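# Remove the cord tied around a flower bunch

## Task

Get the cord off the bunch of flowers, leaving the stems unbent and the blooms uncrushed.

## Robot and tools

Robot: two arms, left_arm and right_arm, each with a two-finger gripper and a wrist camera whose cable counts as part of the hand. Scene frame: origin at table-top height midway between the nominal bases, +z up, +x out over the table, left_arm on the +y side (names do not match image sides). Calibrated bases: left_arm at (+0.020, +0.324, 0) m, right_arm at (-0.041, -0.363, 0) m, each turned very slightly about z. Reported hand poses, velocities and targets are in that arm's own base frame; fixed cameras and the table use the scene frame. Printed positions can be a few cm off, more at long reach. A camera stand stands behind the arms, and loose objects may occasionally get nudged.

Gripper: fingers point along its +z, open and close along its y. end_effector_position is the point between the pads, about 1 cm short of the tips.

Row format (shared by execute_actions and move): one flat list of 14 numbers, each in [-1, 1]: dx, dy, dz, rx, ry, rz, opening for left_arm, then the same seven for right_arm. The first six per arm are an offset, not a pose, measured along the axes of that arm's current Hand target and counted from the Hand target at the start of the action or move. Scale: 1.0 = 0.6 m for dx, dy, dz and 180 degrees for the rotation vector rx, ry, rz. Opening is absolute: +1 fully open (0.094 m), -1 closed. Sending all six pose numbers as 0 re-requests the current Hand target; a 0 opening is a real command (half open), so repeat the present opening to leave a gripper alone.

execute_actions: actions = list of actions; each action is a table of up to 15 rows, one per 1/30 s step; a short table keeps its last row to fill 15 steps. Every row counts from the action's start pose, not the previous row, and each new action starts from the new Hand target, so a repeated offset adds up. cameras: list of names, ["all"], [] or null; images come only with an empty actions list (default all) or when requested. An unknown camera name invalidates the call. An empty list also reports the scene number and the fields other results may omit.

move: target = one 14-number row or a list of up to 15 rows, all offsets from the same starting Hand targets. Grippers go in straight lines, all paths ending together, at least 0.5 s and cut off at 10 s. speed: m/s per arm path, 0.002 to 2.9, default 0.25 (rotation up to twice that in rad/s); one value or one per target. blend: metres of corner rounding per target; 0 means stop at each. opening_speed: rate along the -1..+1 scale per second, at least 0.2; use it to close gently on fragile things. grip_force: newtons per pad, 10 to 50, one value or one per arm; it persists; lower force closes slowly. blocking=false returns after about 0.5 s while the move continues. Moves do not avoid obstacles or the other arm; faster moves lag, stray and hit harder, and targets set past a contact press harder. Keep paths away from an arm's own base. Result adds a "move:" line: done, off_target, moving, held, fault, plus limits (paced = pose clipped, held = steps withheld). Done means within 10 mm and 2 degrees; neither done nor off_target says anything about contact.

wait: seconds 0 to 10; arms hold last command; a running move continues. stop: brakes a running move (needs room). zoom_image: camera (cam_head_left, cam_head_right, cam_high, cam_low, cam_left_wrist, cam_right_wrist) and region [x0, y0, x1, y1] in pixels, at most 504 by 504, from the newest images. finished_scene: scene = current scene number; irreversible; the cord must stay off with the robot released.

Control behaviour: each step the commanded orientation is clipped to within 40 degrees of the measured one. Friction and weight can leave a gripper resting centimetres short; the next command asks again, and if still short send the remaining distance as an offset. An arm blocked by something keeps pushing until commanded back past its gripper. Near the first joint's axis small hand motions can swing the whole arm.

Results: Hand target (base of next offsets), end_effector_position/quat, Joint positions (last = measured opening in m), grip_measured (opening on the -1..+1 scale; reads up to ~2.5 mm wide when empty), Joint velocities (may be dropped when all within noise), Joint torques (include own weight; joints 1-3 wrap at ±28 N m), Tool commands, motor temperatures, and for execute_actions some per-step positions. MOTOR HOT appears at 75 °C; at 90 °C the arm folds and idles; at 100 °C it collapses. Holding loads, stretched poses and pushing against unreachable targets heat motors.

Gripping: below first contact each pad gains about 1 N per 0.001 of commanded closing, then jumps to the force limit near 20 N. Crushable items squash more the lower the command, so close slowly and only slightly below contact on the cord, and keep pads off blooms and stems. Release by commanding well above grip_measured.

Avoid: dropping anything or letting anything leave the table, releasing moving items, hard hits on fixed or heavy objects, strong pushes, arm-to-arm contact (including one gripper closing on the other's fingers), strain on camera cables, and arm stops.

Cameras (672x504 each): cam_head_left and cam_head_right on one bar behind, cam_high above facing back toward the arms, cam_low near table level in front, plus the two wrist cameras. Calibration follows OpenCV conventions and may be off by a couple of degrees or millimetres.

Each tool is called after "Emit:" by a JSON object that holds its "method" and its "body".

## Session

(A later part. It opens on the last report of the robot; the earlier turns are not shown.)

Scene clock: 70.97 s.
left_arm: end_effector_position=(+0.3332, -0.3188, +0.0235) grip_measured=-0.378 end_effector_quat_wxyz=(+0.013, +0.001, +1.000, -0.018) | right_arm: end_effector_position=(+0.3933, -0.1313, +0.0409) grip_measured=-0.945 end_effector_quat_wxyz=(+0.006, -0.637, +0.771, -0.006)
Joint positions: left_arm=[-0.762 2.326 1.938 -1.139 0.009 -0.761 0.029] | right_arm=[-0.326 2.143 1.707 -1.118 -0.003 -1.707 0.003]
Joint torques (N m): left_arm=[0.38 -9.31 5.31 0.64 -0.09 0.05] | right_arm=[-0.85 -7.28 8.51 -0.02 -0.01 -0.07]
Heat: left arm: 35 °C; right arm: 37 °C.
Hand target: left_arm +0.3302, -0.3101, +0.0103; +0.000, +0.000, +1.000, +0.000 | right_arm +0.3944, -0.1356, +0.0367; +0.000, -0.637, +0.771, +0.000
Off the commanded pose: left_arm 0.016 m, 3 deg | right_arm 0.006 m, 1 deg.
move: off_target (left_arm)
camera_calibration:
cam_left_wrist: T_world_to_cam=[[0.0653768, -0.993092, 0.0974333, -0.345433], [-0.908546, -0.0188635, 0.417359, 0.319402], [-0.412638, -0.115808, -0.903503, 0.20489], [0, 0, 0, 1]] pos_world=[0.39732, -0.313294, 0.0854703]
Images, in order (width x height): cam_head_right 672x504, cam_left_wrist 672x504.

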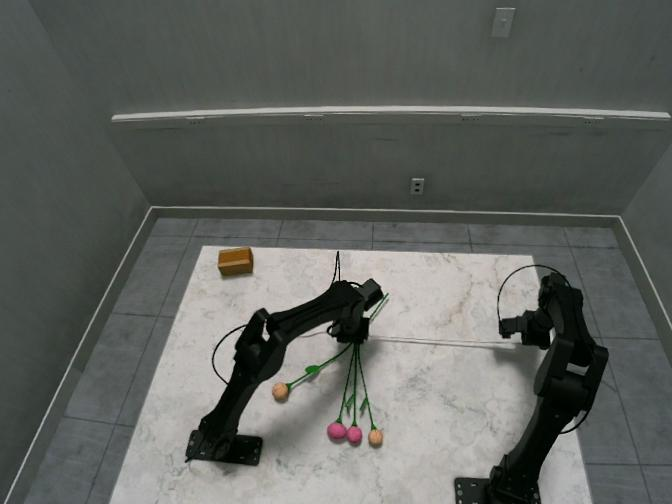

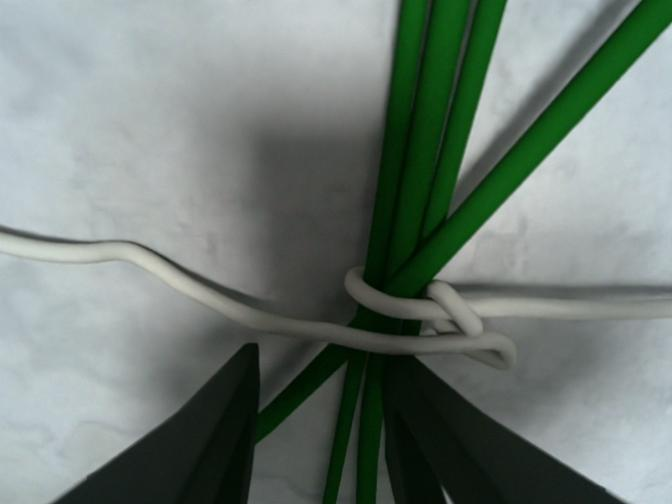

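Emit:
{"method": "move", "body": {"target": [[0,0,0,0,0,0,0.0,-0.05,0,0.035,0,0,0,-1],[0,0,-0.2,0,0,0,0.0,-0.05,0,0.035,0,0,0,-0.3]], "speed": 0.08, "opening_speed": 0.8, "cameras": ["cam_left_wrist","cam_head_right","cam_right_wrist","cam_low"]}}

Scene clock: 87.30 s.
left_arm: end_effector_position=(+0.3279, -0.3138, +0.1222) grip_measured=-0.002 end_effector_quat_wxyz=(+0.009, +0.001, +1.000, -0.015) | right_arm: end_effector_position=(+0.4040, -0.1071, +0.0300) grip_measured=-0.302 end_effector_quat_wxyz=(+0.010, -0.639, +0.769, -0.012)
Joint positions: left_arm=[-0.762 2.326 2.333 -1.543 0.009 -0.76 0.047] | right_arm=[-0.263 2.152 1.676 -1.063 -0.003 -1.649 0.033]
Joint torques (N m): left_arm=[0.4 -11.43 7.39 0.55 -0.09 0.04] | right_arm=[-0.01 -7.42 4.83 0.3 -0.01 0.06]
Motor temperatures (°C): left_arm=[29 37 35 29 28 28 28] | right_arm=[26 35 38 28 28 27 29]
Heat: left arm: 37 °C; right arm: 38 °C.
Hand target: left_arm +0.3303, -0.3101, +0.1302; +0.000, +0.000, +1.000, +0.000 | right_arm +0.4000, -0.1061, +0.0156; +0.000, -0.637, +0.771, +0.000
Off the commanded pose: left_arm 0.009 m, 2 deg | right_arm 0.015 m, 2 deg.
joint sent to its limit (left arm) — joint 4 (wrist pitch), lower limit. The joint targets still meet the commanded pose.
move: off_target (right_arm); target 2's new opening was sent with right_arm's hand 0.015 m and 2 deg from that target
camera_calibration:
cam_left_wrist: T_world_to_cam=[[0.0655911, -0.993719, 0.0906654, -0.349229], [-0.905801, -0.0211782, 0.423175, 0.271209], [-0.418597, -0.109881, -0.9015, 0.296035], [0, 0, 0, 1]] pos_world=[0.392487, -0.308763, 0.18377]
cam_right_wrist: T_world_to_cam=[[0.987986, -0.137451, 0.0706505, -0.418799], [-0.154537, -0.873958, 0.460778, -0.0155113], [-0.00158882, -0.46616, -0.884699, 0.0608295], [0, 0, 0, 1]] pos_world=[0.411467, -0.0427641, 0.0905514]
Images, in order (width x height): cam_head_right 672x504, cam_low 672x504, cam_left_wrist 672x504, cam_right_wrist 672x504.

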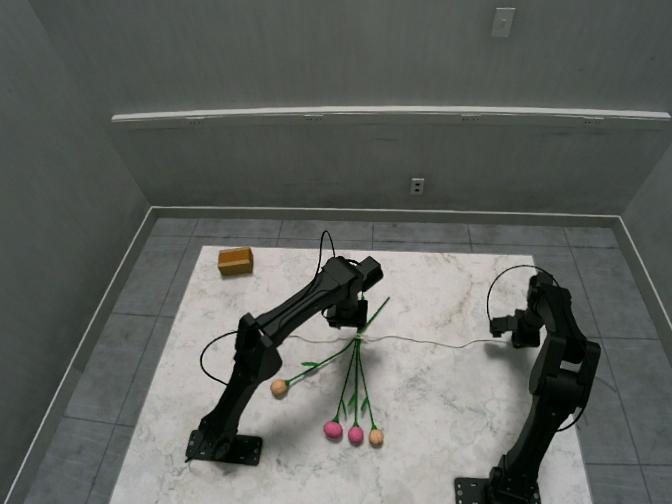

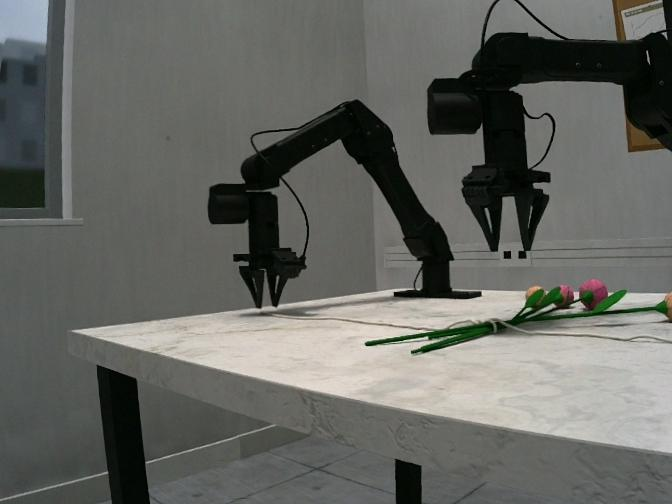

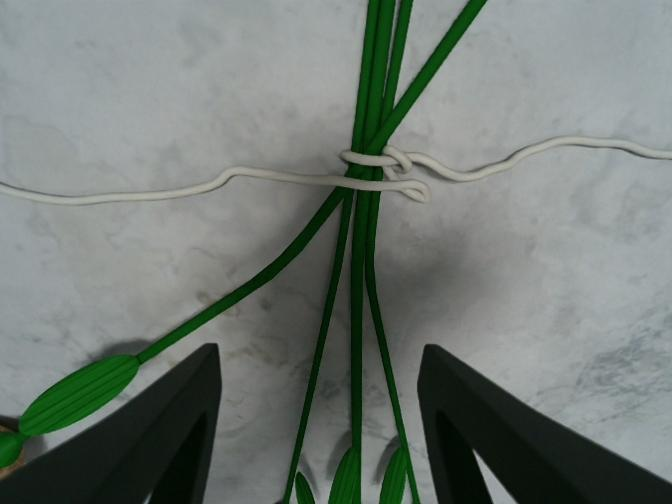

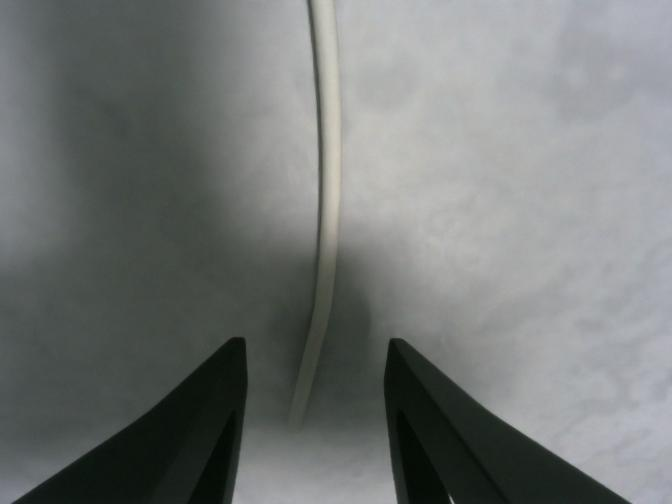

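Emit:
{"method": "zoom_image", "body": {"camera": "cam_left_wrist", "region": [320, 120, 460, 225]}}

Scaled by 3.600.

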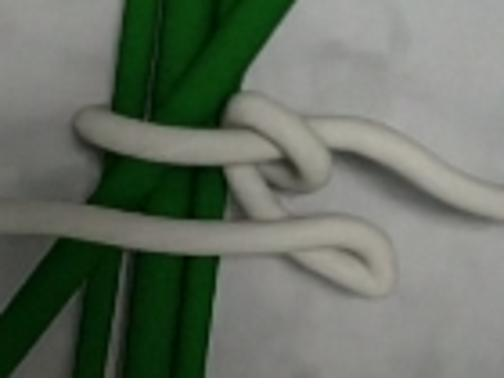

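Emit:
{"method": "move", "body": {"target": [-0.045,-0.0383,0,0,0,0.5,-0.2,0,0,-0.13,0,0,0,-0.3], "speed": 0.15, "cameras": ["cam_left_wrist","cam_low"]}}

Emit:
{"method": "zoom_image", "body": {"camera": "cam_low", "region": [420, 270, 580, 370]}}

Scene clock: 101.63 s.
left_arm: end_effector_position=(+0.3542, -0.3347, +0.1375) grip_measured=-0.198 end_effector_quat_wxyz=(+0.073, +0.704, +0.706, -0.003) | right_arm: end_effector_position=(+0.3975, -0.1053, +0.0805) grip_measured=-0.302 end_effector_quat_wxyz=(-0.005, -0.639, +0.769, +0.010)
Joint positions: left_arm=[-0.756 2.403 2.523 -1.546 0.009 0.811 0.038] | right_arm=[-0.263 2.152 1.879 -1.32 -0.003 -1.649 0.033]
Joint torques (N m): left_arm=[0.23 -9.21 7.94 0.81 -0.1 0.03] | right_arm=[-0.02 -10.56 8.44 -0.13 -0.01 0.06]
Heat: left arm: 38 °C; right arm: 37 °C.
Hand target: left_arm +0.3573, -0.3331, +0.1302; +0.000, +0.707, +0.707, +0.000 | right_arm +0.3999, -0.1062, +0.0936; +0.000, -0.637, +0.771, +0.000
Off the commanded pose: left_arm 0.008 m, 8 deg | right_arm 0.013 m, 1 deg.
joint sent to its limit (left arm) — joint 4 (wrist pitch), lower limit. The joint targets are off in orientation, not in position.
move: off_target (left_arm, right_arm)
camera_calibration:
cam_left_wrist: T_world_to_cam=[[-0.997001, -0.070186, -0.032603, 0.329263], [-0.0770636, 0.938992, 0.335193, 0.328086], [0.00708806, 0.3367, -0.941585, 0.32275], [0, 0, 0, 1]] pos_world=[0.351271, -0.393631, 0.204659]
Images, in order (width x height): cam_low 672x504, cam_left_wrist 672x504.

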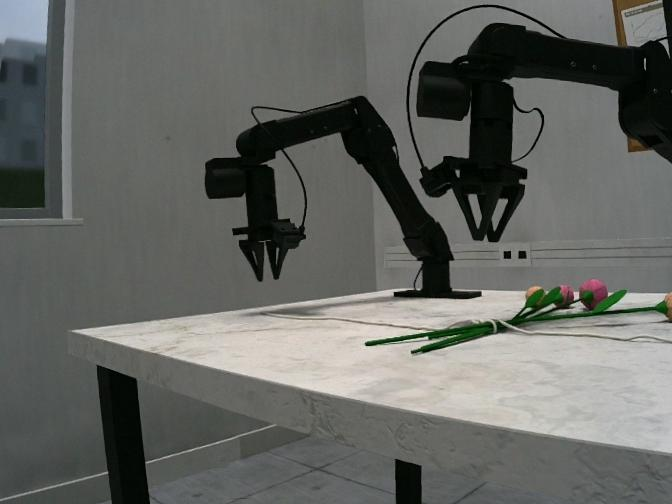

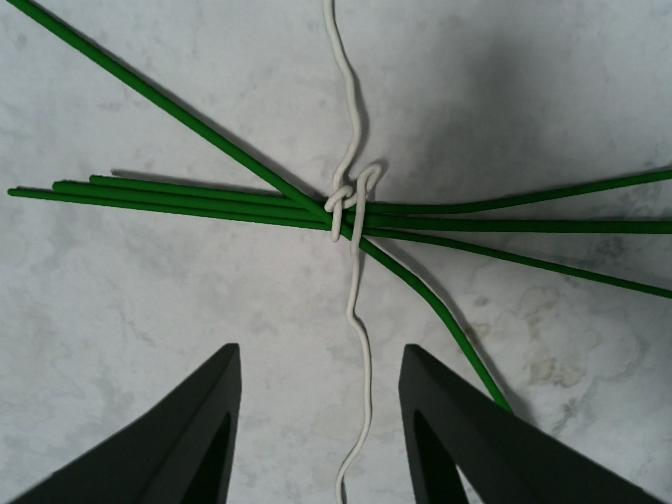

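Scaled by 3.150.

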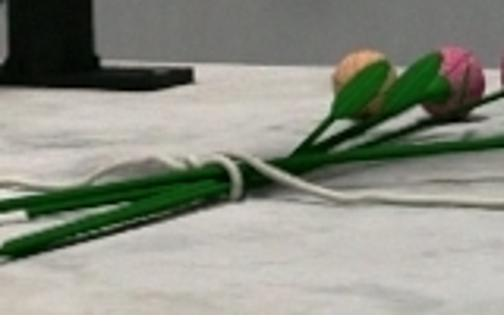

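Emit:
{"method": "move", "body": {"target": [-0.003,-0.009,0.163,0,0,0,-0.3,0,0,0,0,0,0,-0.3], "speed": 0.08, "cameras": ["cam_left_wrist","cam_low"]}}

Emit:
{"method": "zoom_image", "body": {"camera": "cam_low", "region": [420, 250, 580, 370]}}

Scene clock: 106.40 s.
left_arm: end_effector_position=(+0.3539, -0.3343, +0.0460) grip_measured=-0.298 end_effector_quat_wxyz=(+0.011, +0.706, +0.708, -0.004) | right_arm: end_effector_position=(+0.3975, -0.1053, +0.0805) grip_measured=-0.302 end_effector_quat_wxyz=(-0.005, -0.639, +0.769, +0.010)
Joint positions: left_arm=[-0.756 2.49 2.32 -1.379 0.009 0.812 0.033] | right_arm=[-0.263 2.152 1.879 -1.32 -0.003 -1.649 0.033]
Joint torques (N m): left_arm=[-0.58 -10.09 5.6 0.79 -0.1 -0.05] | right_arm=[-0.02 -10.58 8.43 -0.14 -0.01 0.06]
Heat: left arm: 38 °C; right arm: 38 °C.
Hand target: left_arm +0.3518, -0.3348, +0.0324; +0.000, +0.707, +0.707, +0.000 | right_arm +0.3999, -0.1062, +0.0936; +0.000, -0.637, +0.771, +0.000
Off the commanded pose: left_arm 0.014 m, 1 deg | right_arm 0.013 m, 1 deg.
move: off_target (left_arm, right_arm)
camera_calibration:
cam_left_wrist: T_world_to_cam=[[-0.996243, -0.0702713, 0.0506108, 0.321908], [-0.0426574, 0.906806, 0.419383, 0.331507], [-0.0753649, 0.415649, -0.906397, 0.290425], [0, 0, 0, 1]] pos_world=[0.356728, -0.398707, 0.107919]
Images, in order (width x height): cam_low 672x504, cam_left_wrist 672x504.

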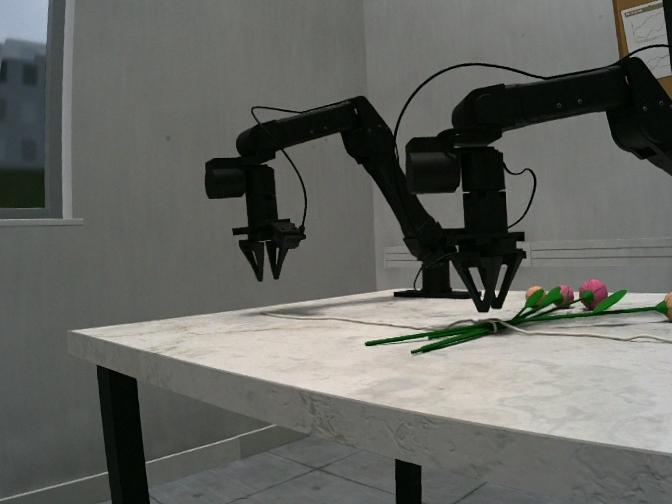

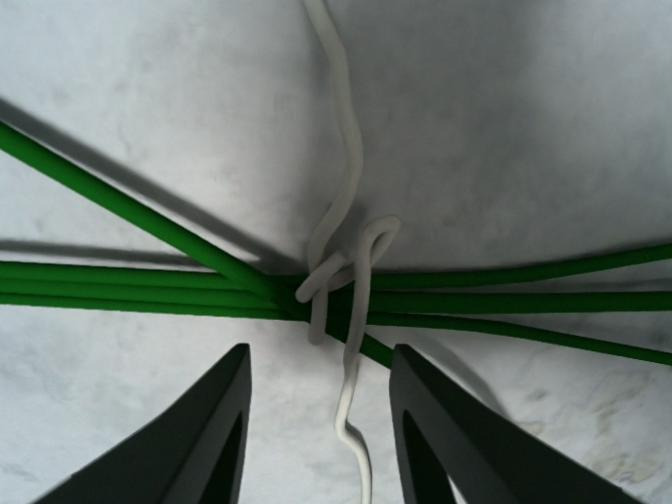

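Scaled by 3.150.

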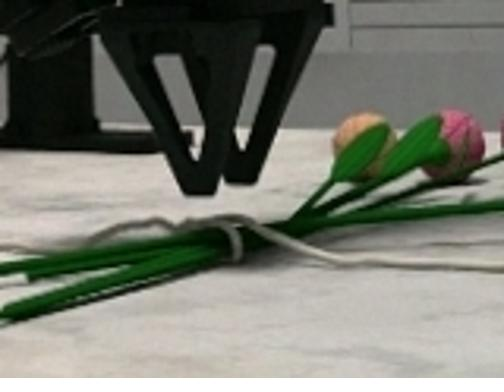

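Emit:
{"method": "move", "body": {"target": [0,-0.0125,0.032,0,0,0,-0.3,0,0,0,0,0,0,-0.3], "speed": 0.05, "cameras": ["cam_left_wrist","cam_low"]}}

Emit:
{"method": "zoom_image", "body": {"camera": "cam_low", "region": [420, 250, 580, 370]}}

Scene clock: 111.50 s.
left_arm: end_effector_position=(+0.3462, -0.3304, +0.0217) grip_measured=-0.298 end_effector_quat_wxyz=(-0.004, +0.705, +0.709, +0.001) | right_arm: end_effector_position=(+0.3975, -0.1053, +0.0805) grip_measured=-0.302 end_effector_quat_wxyz=(-0.005, -0.639, +0.769, +0.010)
Joint positions: left_arm=[-0.765 2.481 2.207 -1.304 -0.002 0.801 0.033] | right_arm=[-0.263 2.152 1.879 -1.32 -0.003 -1.649 0.033]
Joint torques (N m): left_arm=[-0.7 -11.47 4.16 1.02 -0.01 -0.04] | right_arm=[-0.01 -10.61 8.42 -0.13 0 0.06]
Heat: left arm: 37 °C; right arm: 38 °C.
Hand target: left_arm +0.3443, -0.3348, +0.0132; +0.000, +0.707, +0.707, +0.000 | right_arm +0.3999, -0.1062, +0.0936; +0.000, -0.637, +0.771, +0.000
Off the commanded pose: left_arm 0.010 m, 0 deg | right_arm 0.013 m, 1 deg.
move: off_target (right_arm)
camera_calibration:
cam_left_wrist: T_world_to_cam=[[-0.995299, -0.0741808, 0.0622649, 0.31391], [-0.0388547, 0.894744, 0.444886, 0.331966], [-0.0887132, 0.440376, -0.89342, 0.278707], [0, 0, 0, 1]] pos_world=[0.350058, -0.396475, 0.0817695]
Images, in order (width x height): cam_low 672x504, cam_left_wrist 672x504.

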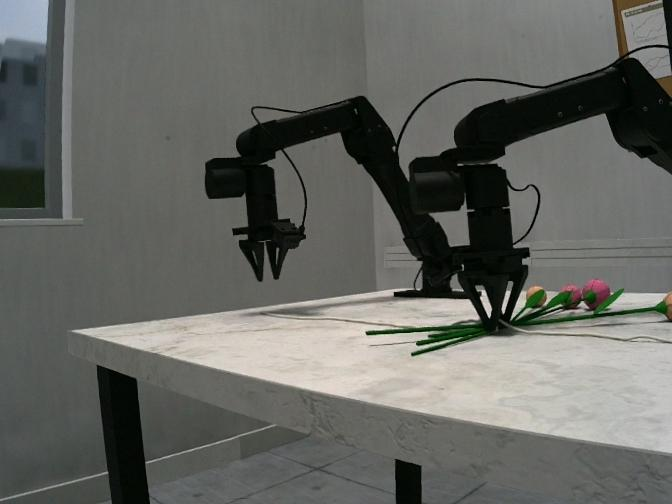

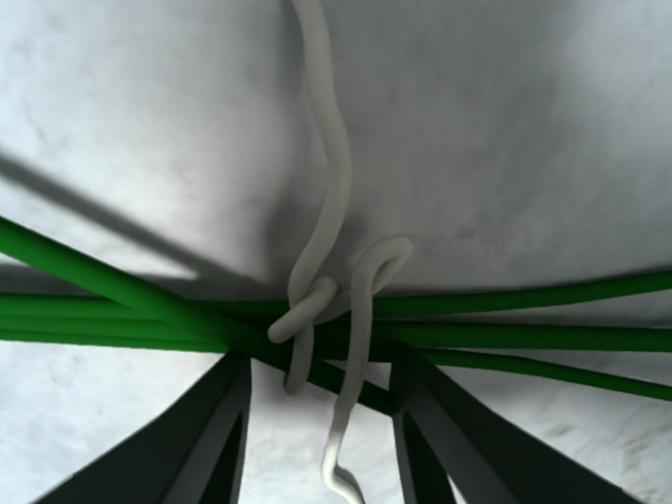

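Scaled by 3.150.

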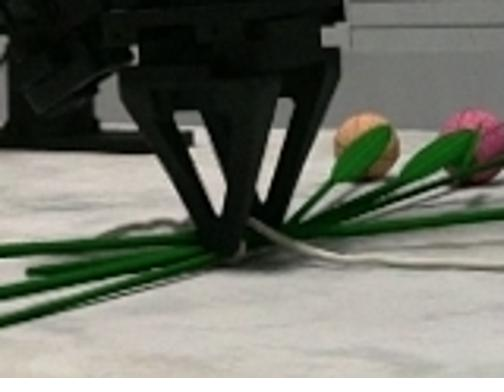

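Emit:
{"method": "move", "body": {"target": [[0,0,-0.01,0,0,0,-0.3,0,0,0,0,0,0,-0.3],[0,0,-0.01,0,0,0,-1,0,0,0,0,0,0,-0.3]], "speed": 0.05, "opening_speed": 0.5, "cameras": ["cam_left_wrist","cam_low"]}}

Emit:
{"method": "zoom_image", "body": {"camera": "cam_low", "region": [420, 250, 580, 370]}}

Scene clock: 117.87 s.
left_arm: end_effector_position=(+0.3474, -0.3314, +0.0219) grip_measured=-0.879 end_effector_quat_wxyz=(+0.000, +0.705, +0.709, +0.001) | right_arm: end_effector_position=(+0.3975, -0.1053, +0.0805) grip_measured=-0.302 end_effector_quat_wxyz=(-0.005, -0.639, +0.769, +0.010)
Joint positions: left_arm=[-0.765 2.48 2.207 -1.298 -0.003 0.799 0.006] | right_arm=[-0.263 2.152 1.879 -1.32 -0.003 -1.649 0.033]
Joint torques (N m): left_arm=[-0.69 -11.6 5.71 0.74 0.01 -0.02] | right_arm=[0.01 -10.61 8.42 -0.14 -0.01 0.06]
Heat: left arm: 37 °C; right arm: 39 °C.
Hand target: left_arm +0.3443, -0.3348, +0.0192; +0.000, +0.707, +0.707, +0.000 | right_arm +0.3999, -0.1062, +0.0936; +0.000, -0.637, +0.771, +0.000
Off the commanded pose: left_arm 0.005 m, 0 deg | right_arm 0.013 m, 1 deg.
move: off_target (right_arm)
camera_calibration:
cam_left_wrist: T_world_to_cam=[[-0.995513, -0.0754727, 0.0570818, 0.31484], [-0.0426838, 0.896516, 0.44095, 0.334851], [-0.0844544, 0.436535, -0.895715, 0.276631], [0, 0, 0, 1]] pos_world=[0.351083, -0.397197, 0.0821578]
Images, in order (width x height): cam_low 672x504, cam_left_wrist 672x504.

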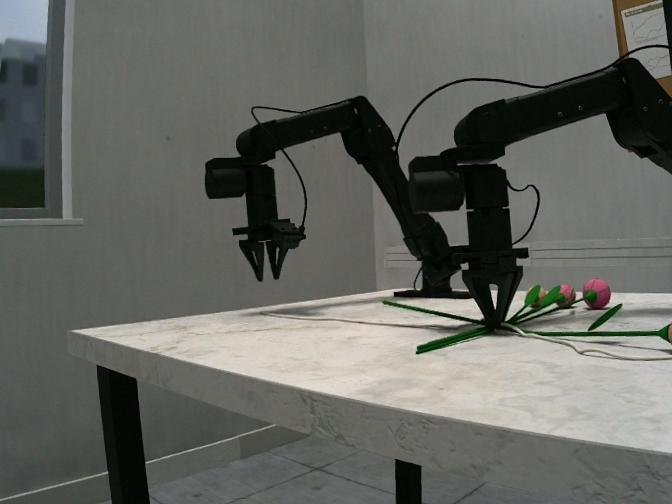

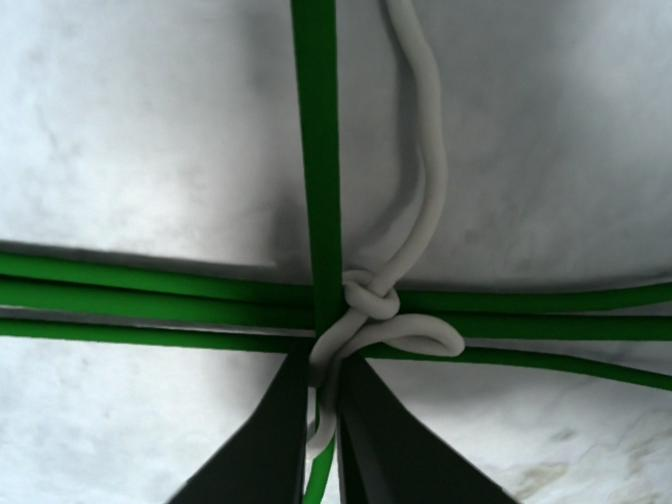

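Scaled by 3.150.

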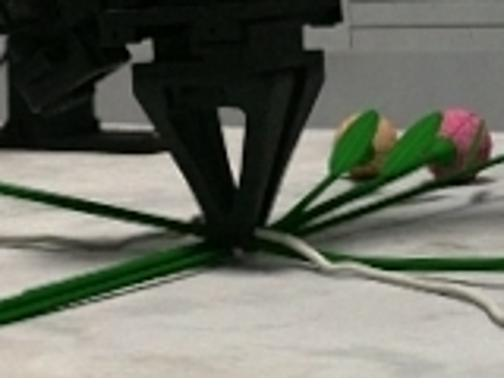

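Emit:
{"method": "move", "body": {"target": [[0,0,0,0,0,0,-0.3,0,0,0,0,0,0,-0.3],[0,0,-0.16,0,0,0,-0.3,0,0,0,0,0,0,-0.3]], "speed": 0.1, "opening_speed": 0.7, "cameras": ["cam_left_wrist","cam_low","cam_high","cam_head_right"]}}

Emit:
{"method": "zoom_image", "body": {"camera": "cam_left_wrist", "region": [270, 150, 430, 270]}}

Scene clock: 122.23 s.
left_arm: end_effector_position=(+0.3479, -0.3339, +0.0997) grip_measured=-0.302 end_effector_quat_wxyz=(+0.026, +0.706, +0.708, +0.002) | right_arm: end_effector_position=(+0.3975, -0.1053, +0.0805) grip_measured=-0.302 end_effector_quat_wxyz=(-0.005, -0.639, +0.769, +0.010)
Joint positions: left_arm=[-0.768 2.465 2.49 -1.543 -0.003 0.799 0.033] | right_arm=[-0.263 2.152 1.879 -1.32 -0.003 -1.649 0.033]
Joint torques (N m): left_arm=[-0.49 -13.81 6.68 0.58 0 -0.02] | right_arm=[-0.01 -10.58 8.43 -0.14 -0.01 0.07]
Heat: left arm: 37 °C; right arm: 39 °C.
Hand target: left_arm +0.3443, -0.3349, +0.1152; +0.000, +0.707, +0.707, +0.000 | right_arm +0.3999, -0.1062, +0.0936; +0.000, -0.637, +0.771, +0.000
Off the commanded pose: left_arm 0.016 m, 3 deg | right_arm 0.013 m, 1 deg.
joint sent to its limit (left arm) — joint 4 (wrist pitch), lower limit. The joint targets are off in orientation, not in position.
move: off_target (left_arm, right_arm)
camera_calibration:
cam_left_wrist: T_world_to_cam=[[-0.997232, -0.0709944, 0.0220726, 0.316298], [-0.0559526, 0.912167, 0.40598, 0.316091], [-0.0489563, 0.403621, -0.913615, 0.326048], [0, 0, 0, 1]] pos_world=[0.349071, -0.397472, 0.162575]
Images, in order (width x height): cam_head_right 672x504, cam_high 672x504, cam_low 672x504, cam_left_wrist 672x504.

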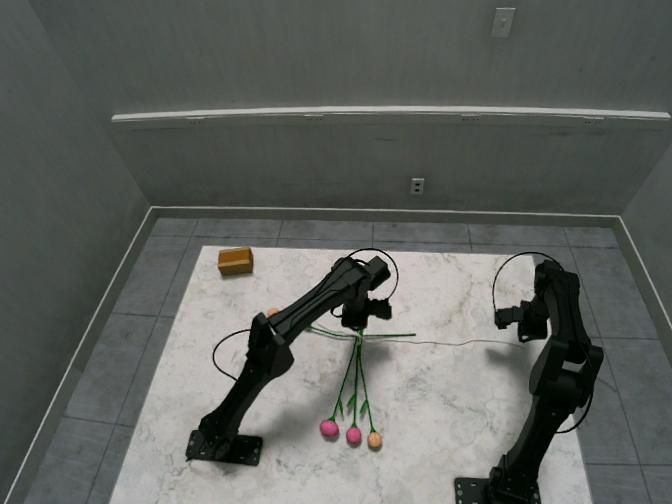

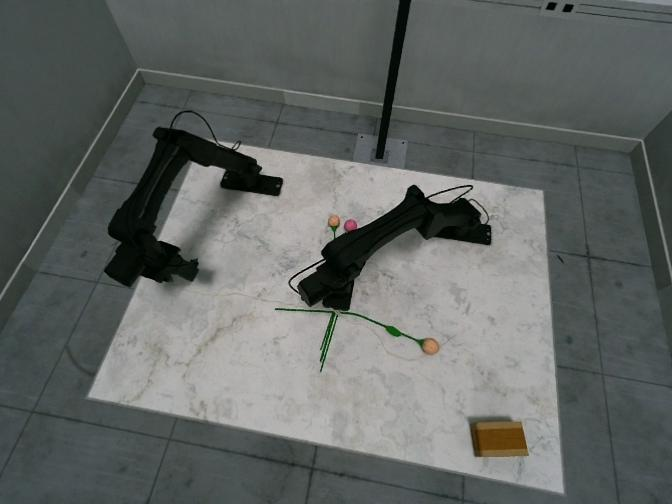

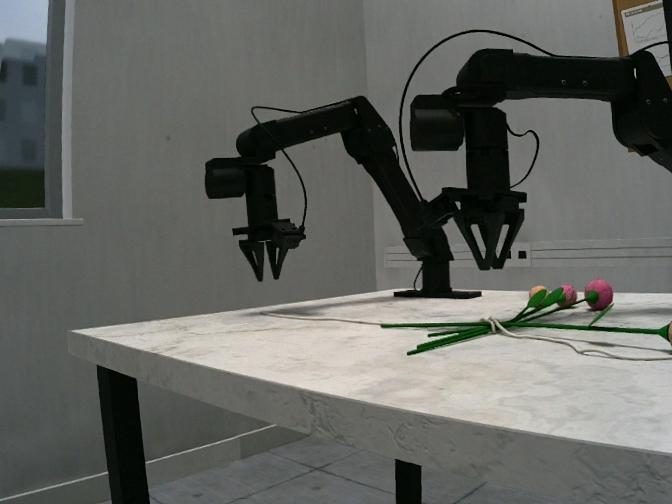

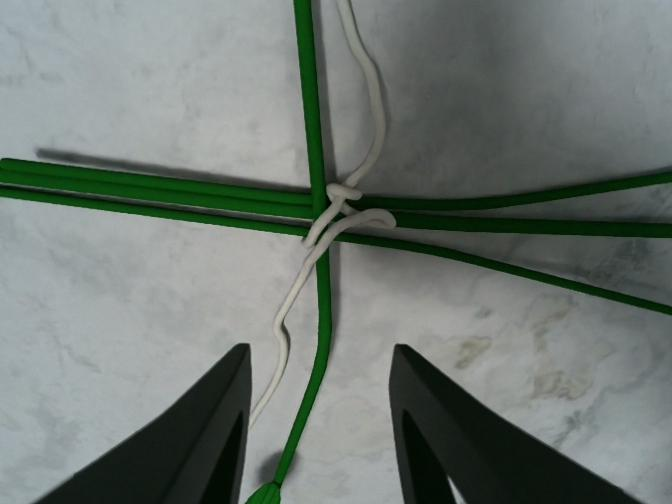

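Scaled by 3.150.

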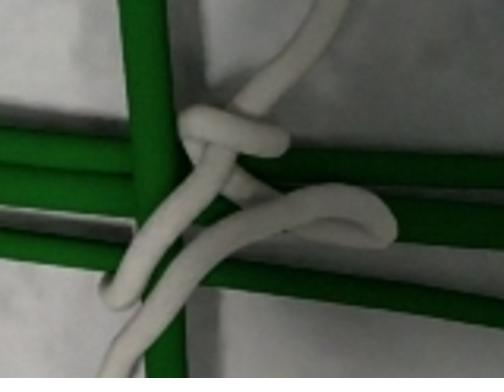

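Emit:
{"method": "move", "body": {"target": [[-0.006,0.0453,0,0,0,-0.5,-0.2,0,0,0,0,0,0,-0.3],[-0.006,0.0453,0.12,0,0,-0.5,-0.2,0,0,0,0,0,0,-0.3]], "speed": [0.15,0.08], "blend": [0.005,0], "cameras": ["cam_left_wrist","cam_low"]}}

Emit:
{"method": "zoom_image", "body": {"camera": "cam_low", "region": [400, 250, 560, 370]}}

Scene clock: 137.17 s.
left_arm: end_effector_position=(+0.3710, -0.3404, +0.0500) grip_measured=-0.202 end_effector_quat_wxyz=(+0.009, +0.005, +1.000, -0.005) | right_arm: end_effector_position=(+0.3975, -0.1053, +0.0805) grip_measured=-0.302 end_effector_quat_wxyz=(-0.005, -0.639, +0.769, +0.010)
Joint positions: left_arm=[-0.746 2.656 2.65 -1.546 -0.004 -0.735 0.037] | right_arm=[-0.263 2.152 1.879 -1.32 -0.003 -1.649 0.033]
Joint torques (N m): left_arm=[0.35 -10.71 7.84 0.53 0.01 -0.06] | right_arm=[0.01 -10.61 8.42 -0.14 0 0.07]
Motor temperatures (°C): left_arm=[29 42 36 29 28 28 27] | right_arm=[26 39 39 28 28 27 28]
Heat: left arm: 42 °C; right arm: 39 °C.
Hand target: left_arm +0.3716, -0.3384, +0.0433; +0.000, +0.000, +1.000, +0.000 | right_arm +0.3999, -0.1062, +0.0936; +0.000, -0.637, +0.771, +0.000
Off the commanded pose: left_arm 0.007 m, 1 deg | right_arm 0.013 m, 1 deg.
joint sent to its limit (left arm) — joint 4 (wrist pitch), lower limit. The joint targets still meet the commanded pose.
move: off_target (right_arm)
camera_calibration:
cam_left_wrist: T_world_to_cam=[[0.0569824, -0.995891, 0.0703881, -0.368446], [-0.905466, -0.021851, 0.423856, 0.339838], [-0.420576, -0.0878863, -0.90299, 0.254327], [0, 0, 0, 1]] pos_world=[0.435671, -0.337154, 0.111547]
Images, in order (width x height): cam_low 672x504, cam_left_wrist 672x504.

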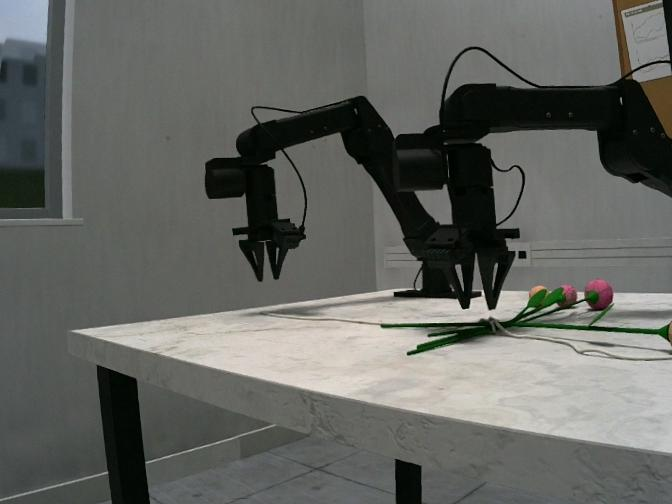

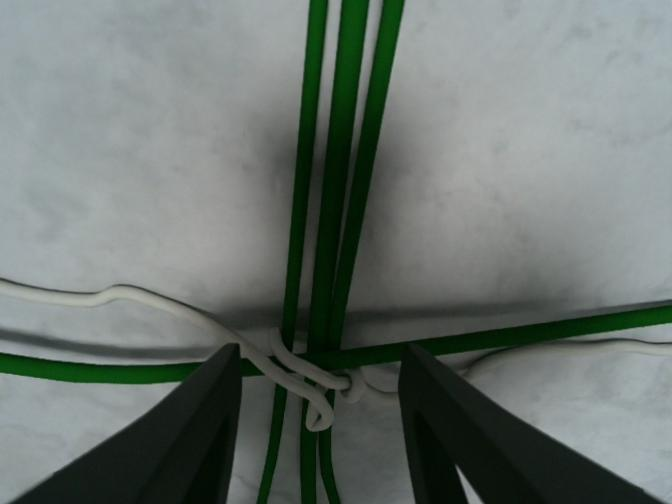

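Scaled by 3.150.

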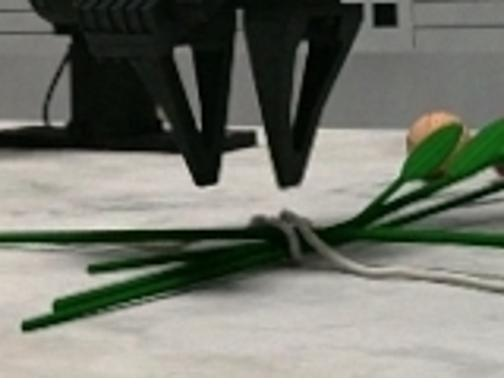

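Emit:
{"method": "move", "body": {"target": [[0,-0.004,0.055,0,0,0,-0.2,0,0,0,0,0,0,-0.3],[0,-0.004,0.055,0,0,0,-0.62,0,0,0,0,0,0,-0.3]], "speed": 0.06, "grip_force": [12, 50], "cameras": ["cam_left_wrist","cam_low"]}}

Emit:
{"method": "zoom_image", "body": {"camera": "cam_low", "region": [400, 250, 560, 370]}}

Scene clock: 143.60 s.
left_arm: end_effector_position=(+0.3727, -0.3454, +0.0150) grip_measured=-0.618 end_effector_quat_wxyz=(+0.002, +0.004, +1.000, -0.009) | right_arm: end_effector_position=(+0.3975, -0.1053, +0.0805) grip_measured=-0.302 end_effector_quat_wxyz=(-0.005, -0.639, +0.769, +0.010)
Joint positions: left_arm=[-0.746 2.656 2.509 -1.409 0.01 -0.738 0.018] | right_arm=[-0.263 2.152 1.879 -1.32 -0.003 -1.649 0.033]
Joint torques (N m): left_arm=[0.06 -12.72 4.4 0.73 -0.11 -0.07] | right_arm=[0.01 -10.59 8.4 -0.14 0 0.07]
Heat: left arm: 43 °C; right arm: 40 °C.
Hand target: left_arm +0.3715, -0.3407, +0.0102; -0.001, +0.000, +1.000, +0.000 | right_arm +0.3999, -0.1062, +0.0936; +0.000, -0.637, +0.771, +0.000
Off the commanded pose: left_arm 0.007 m, 1 deg | right_arm 0.013 m, 1 deg.
grip_force (N): 12, 50
move: off_target (right_arm)
camera_calibration:
cam_left_wrist: T_world_to_cam=[[0.0610755, -0.995168, 0.0768745, -0.372426], [-0.899839, -0.0215691, 0.435688, 0.353852], [-0.431924, -0.0957845, -0.896809, 0.224474], [0, 0, 0, 1]] pos_world=[0.438112, -0.341493, 0.0757718]
Images, in order (width x height): cam_low 672x504, cam_left_wrist 672x504.

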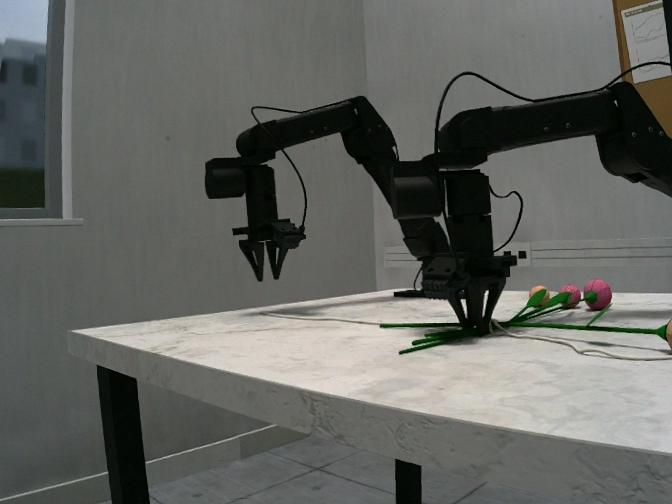

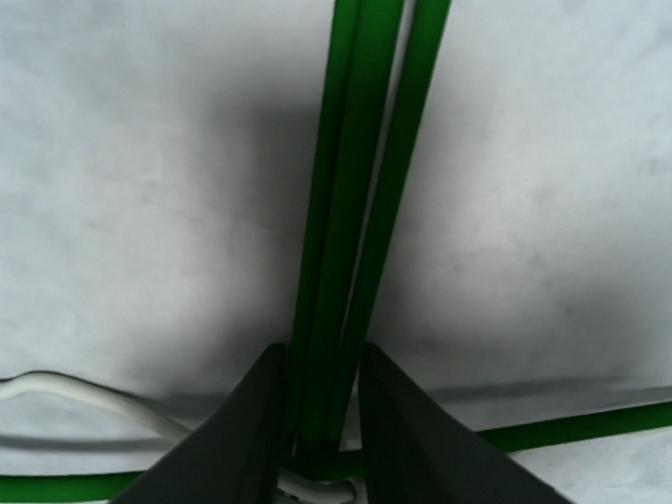

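Scaled by 3.150.

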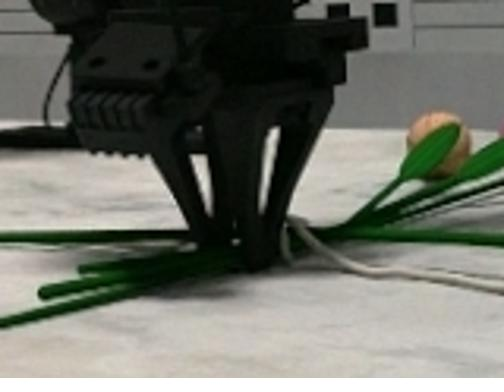

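Emit:
{"method": "wait", "body": {"seconds": 0.1, "cameras": ["cam_right_wrist","cam_head_right"]}}

Scene clock: 144.70 s.
left_arm: end_effector_position=(+0.3727, -0.3454, +0.0150) grip_measured=-0.618 end_effector_quat_wxyz=(+0.002, +0.004, +1.000, -0.009) | right_arm: end_effector_position=(+0.3975, -0.1053, +0.0805) grip_measured=-0.302 end_effector_quat_wxyz=(-0.005, -0.639, +0.769, +0.010)
Joint positions: left_arm=[-0.746 2.656 2.509 -1.409 0.01 -0.738 0.018] | right_arm=[-0.263 2.152 1.879 -1.32 -0.003 -1.649 0.033]
Joint torques (N m): left_arm=[0.06 -12.72 4.4 0.73 -0.11 -0.06] | right_arm=[0.01 -10.61 8.43 -0.13 -0.01 0.06]
Heat: left arm: 43 °C; right arm: 40 °C.
Hand target: left_arm +0.3715, -0.3407, +0.0102; -0.001, +0.000, +1.000, +0.000 | right_arm +0.3999, -0.1062, +0.0936; +0.000, -0.637, +0.771, +0.000
Tool commands: left_gripper/opening=-0.62 right_gripper/opening=-0.3
Off the commanded pose: left_arm 0.007 m, 1 deg | right_arm 0.013 m, 1 deg.
grip_force (N): 12, 50
wait: 0.10 s; at rest from the start
camera_calibration:
cam_right_wrist: T_world_to_cam=[[0.990277, -0.138066, 0.0169875, -0.412294], [-0.130568, -0.8804, 0.455903, -0.0480159], [-0.0479889, -0.453688, -0.889867, 0.126478], [0, 0, 0, 1]] pos_world=[0.408086, -0.0418156, 0.141443]
Images, in order (width x height): cam_head_right 672x504, cam_right_wrist 672x504.

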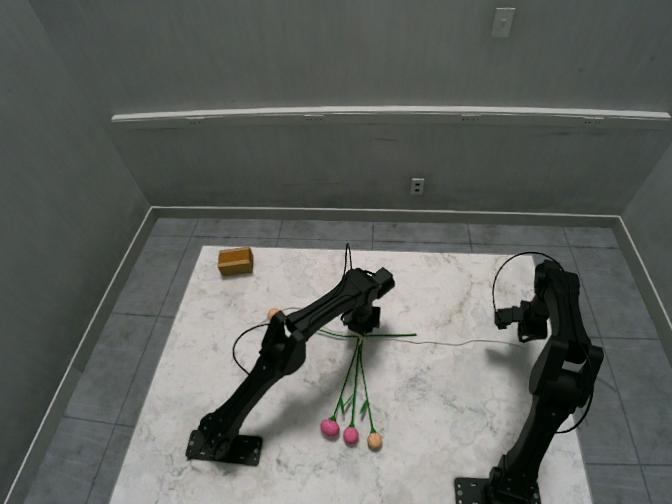

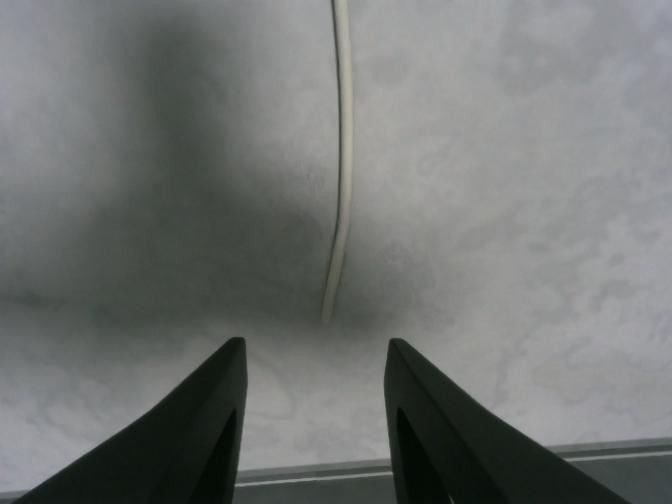

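Emit:
{"method": "move", "body": {"target": [[0,0,0,0,0,0,-0.64,-0.0025,-0.013,0.165,0,0,0,-0.3],[0,0,0,0,0,0,-0.64,-0.0025,-0.013,0.165,0,0,0,-1]], "speed": 0.06, "opening_speed": 0.8, "cameras": ["cam_right_wrist"]}}

Scene clock: 151.73 s.
left_arm: end_effector_position=(+0.3728, -0.3456, +0.0150) grip_measured=-0.638 end_effector_quat_wxyz=(+0.002, +0.004, +1.000, -0.009) | right_arm: end_effector_position=(+0.4108, -0.1090, +0.0160) grip_measured=-0.942 end_effector_quat_wxyz=(+0.010, -0.637, +0.771, -0.012)
Joint positions: left_arm=[-0.746 2.656 2.509 -1.409 0.01 -0.738 0.017] | right_arm=[-0.263 2.193 1.686 -1.031 -0.002 -1.645 0.003]
Joint torques (N m): left_arm=[0.08 -12.72 4.4 0.72 -0.11 -0.06] | right_arm=[0.47 -6.86 4.01 0.52 0 0.07]
Heat: left arm: 45 °C; right arm: 39 °C.
Hand target: left_arm +0.3715, -0.3407, +0.0102; +0.000, +0.000, +1.000, +0.000 | right_arm +0.4079, -0.1061, -0.0055; +0.000, -0.637, +0.771, +0.000
Off the commanded pose: left_arm 0.007 m, 1 deg | right_arm 0.022 m, 2 deg.
grip_force (N): 12, 50
move: off_target (right_arm); target 2's new opening was sent with right_arm's hand 0.022 m and 2 deg from that target
camera_calibration:
cam_right_wrist: T_world_to_cam=[[0.987358, -0.141917, 0.0705937, -0.425018], [-0.158459, -0.872983, 0.461293, -0.008022], [-0.00383818, -0.466647, -0.884435, 0.0483338], [0, 0, 0, 1]] pos_world=[0.41856, -0.0447655, 0.0764522]
Images, in order (width x height): cam_right_wrist 672x504.

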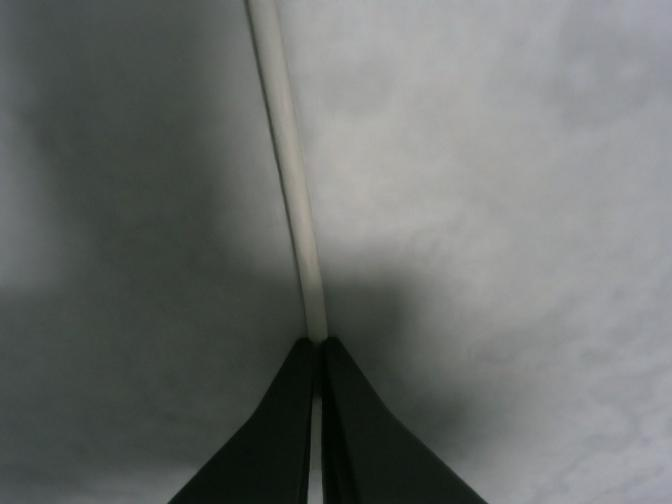

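Emit:
{"method": "move", "body": {"target": [[0,0,0,0,0,0,-0.66,0,0,-0.0675,0,0,0,-1],[0,0,0,0,0,0,-0.66,0.098,-0.019,-0.0675,0,0,0,-1]], "speed": 0.06, "blend": [0.01,0], "cameras": ["cam_left_wrist","cam_low","cam_head_right","cam_high"]}}

Emit:
{"method": "zoom_image", "body": {"camera": "cam_low", "region": [400, 250, 560, 370]}}

Emit:
{"method": "zoom_image", "body": {"camera": "cam_head_right", "region": [320, 300, 420, 375]}}

Scene clock: 156.23 s.
left_arm: end_effector_position=(+0.3729, -0.3456, +0.0150) grip_measured=-0.658 end_effector_quat_wxyz=(+0.003, +0.004, +1.000, -0.009) | right_arm: end_effector_position=(+0.4080, -0.1599, +0.0410) grip_measured=-0.945 end_effector_quat_wxyz=(+0.007, -0.638, +0.770, -0.006)
Joint positions: left_arm=[-0.746 2.656 2.509 -1.408 0.01 -0.738 0.016] | right_arm=[-0.379 2.241 1.866 -1.178 -0.007 -1.762 0.003]
Joint torques (N m): left_arm=[0.08 -12.71 4.4 0.71 -0.11 -0.07] | right_arm=[-1.02 -7.77 8.54 0 0.03 -0.06]
Heat: left arm: 46 °C; right arm: 39 °C.
Hand target: left_arm +0.3715, -0.3407, +0.0102; -0.001, +0.000, +1.000, +0.000 | right_arm +0.4080, -0.1660, +0.0350; +0.000, -0.637, +0.771, +0.000
Off the commanded pose: left_arm 0.007 m, 1 deg | right_arm 0.009 m, 1 deg.
grip_force (N): 12, 50
move: done; blend cut to 0 m at target 1
camera_calibration:
cam_left_wrist: T_world_to_cam=[[0.0609673, -0.995109, 0.077727, -0.372638], [-0.900188, -0.0211754, 0.434987, 0.354371], [-0.431213, -0.0964889, -0.897076, 0.224011], [0, 0, 0, 1]] pos_world=[0.438316, -0.341697, 0.0757717]
Images, in order (width x height): cam_head_right 672x504, cam_high 672x504, cam_low 672x504, cam_left_wrist 672x504.

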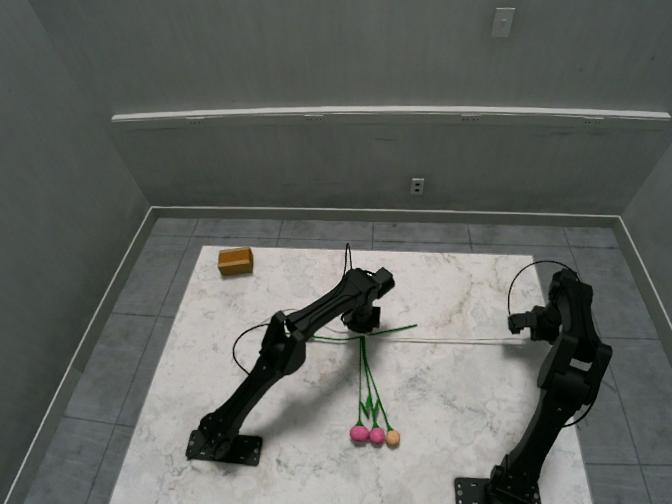

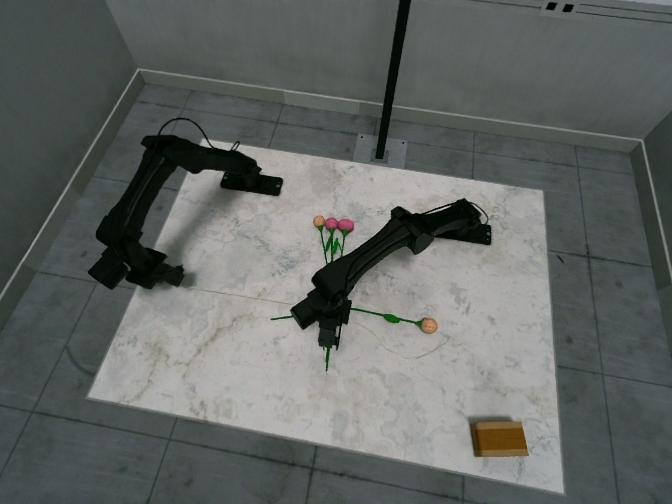

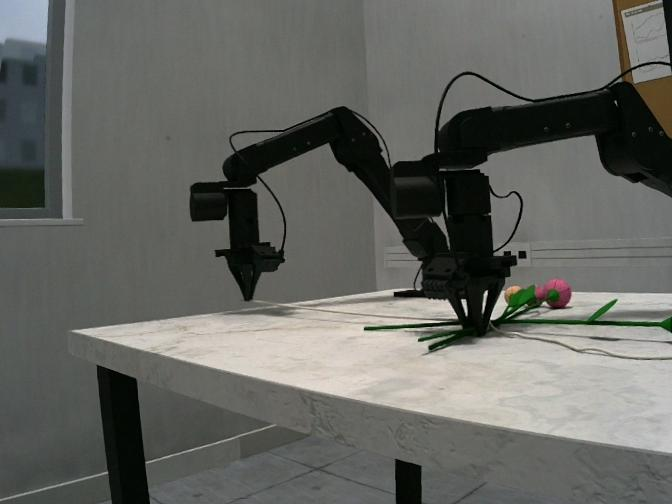

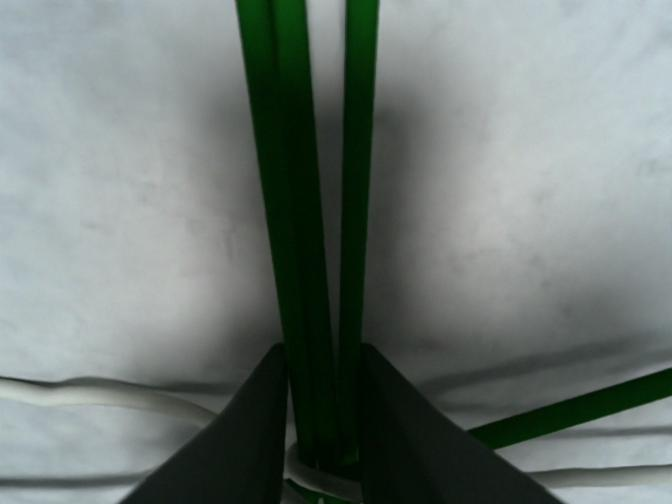

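Scaled by 3.150.

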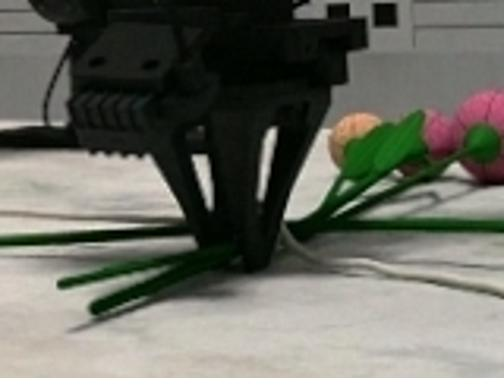

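Scaled by 5.040.

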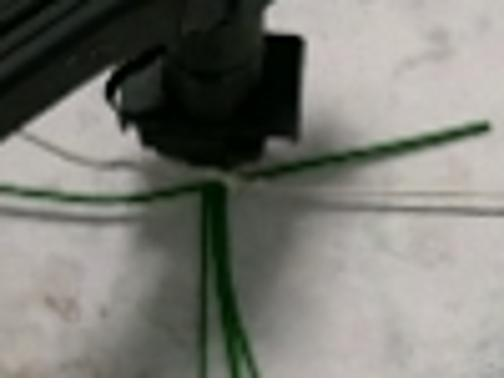

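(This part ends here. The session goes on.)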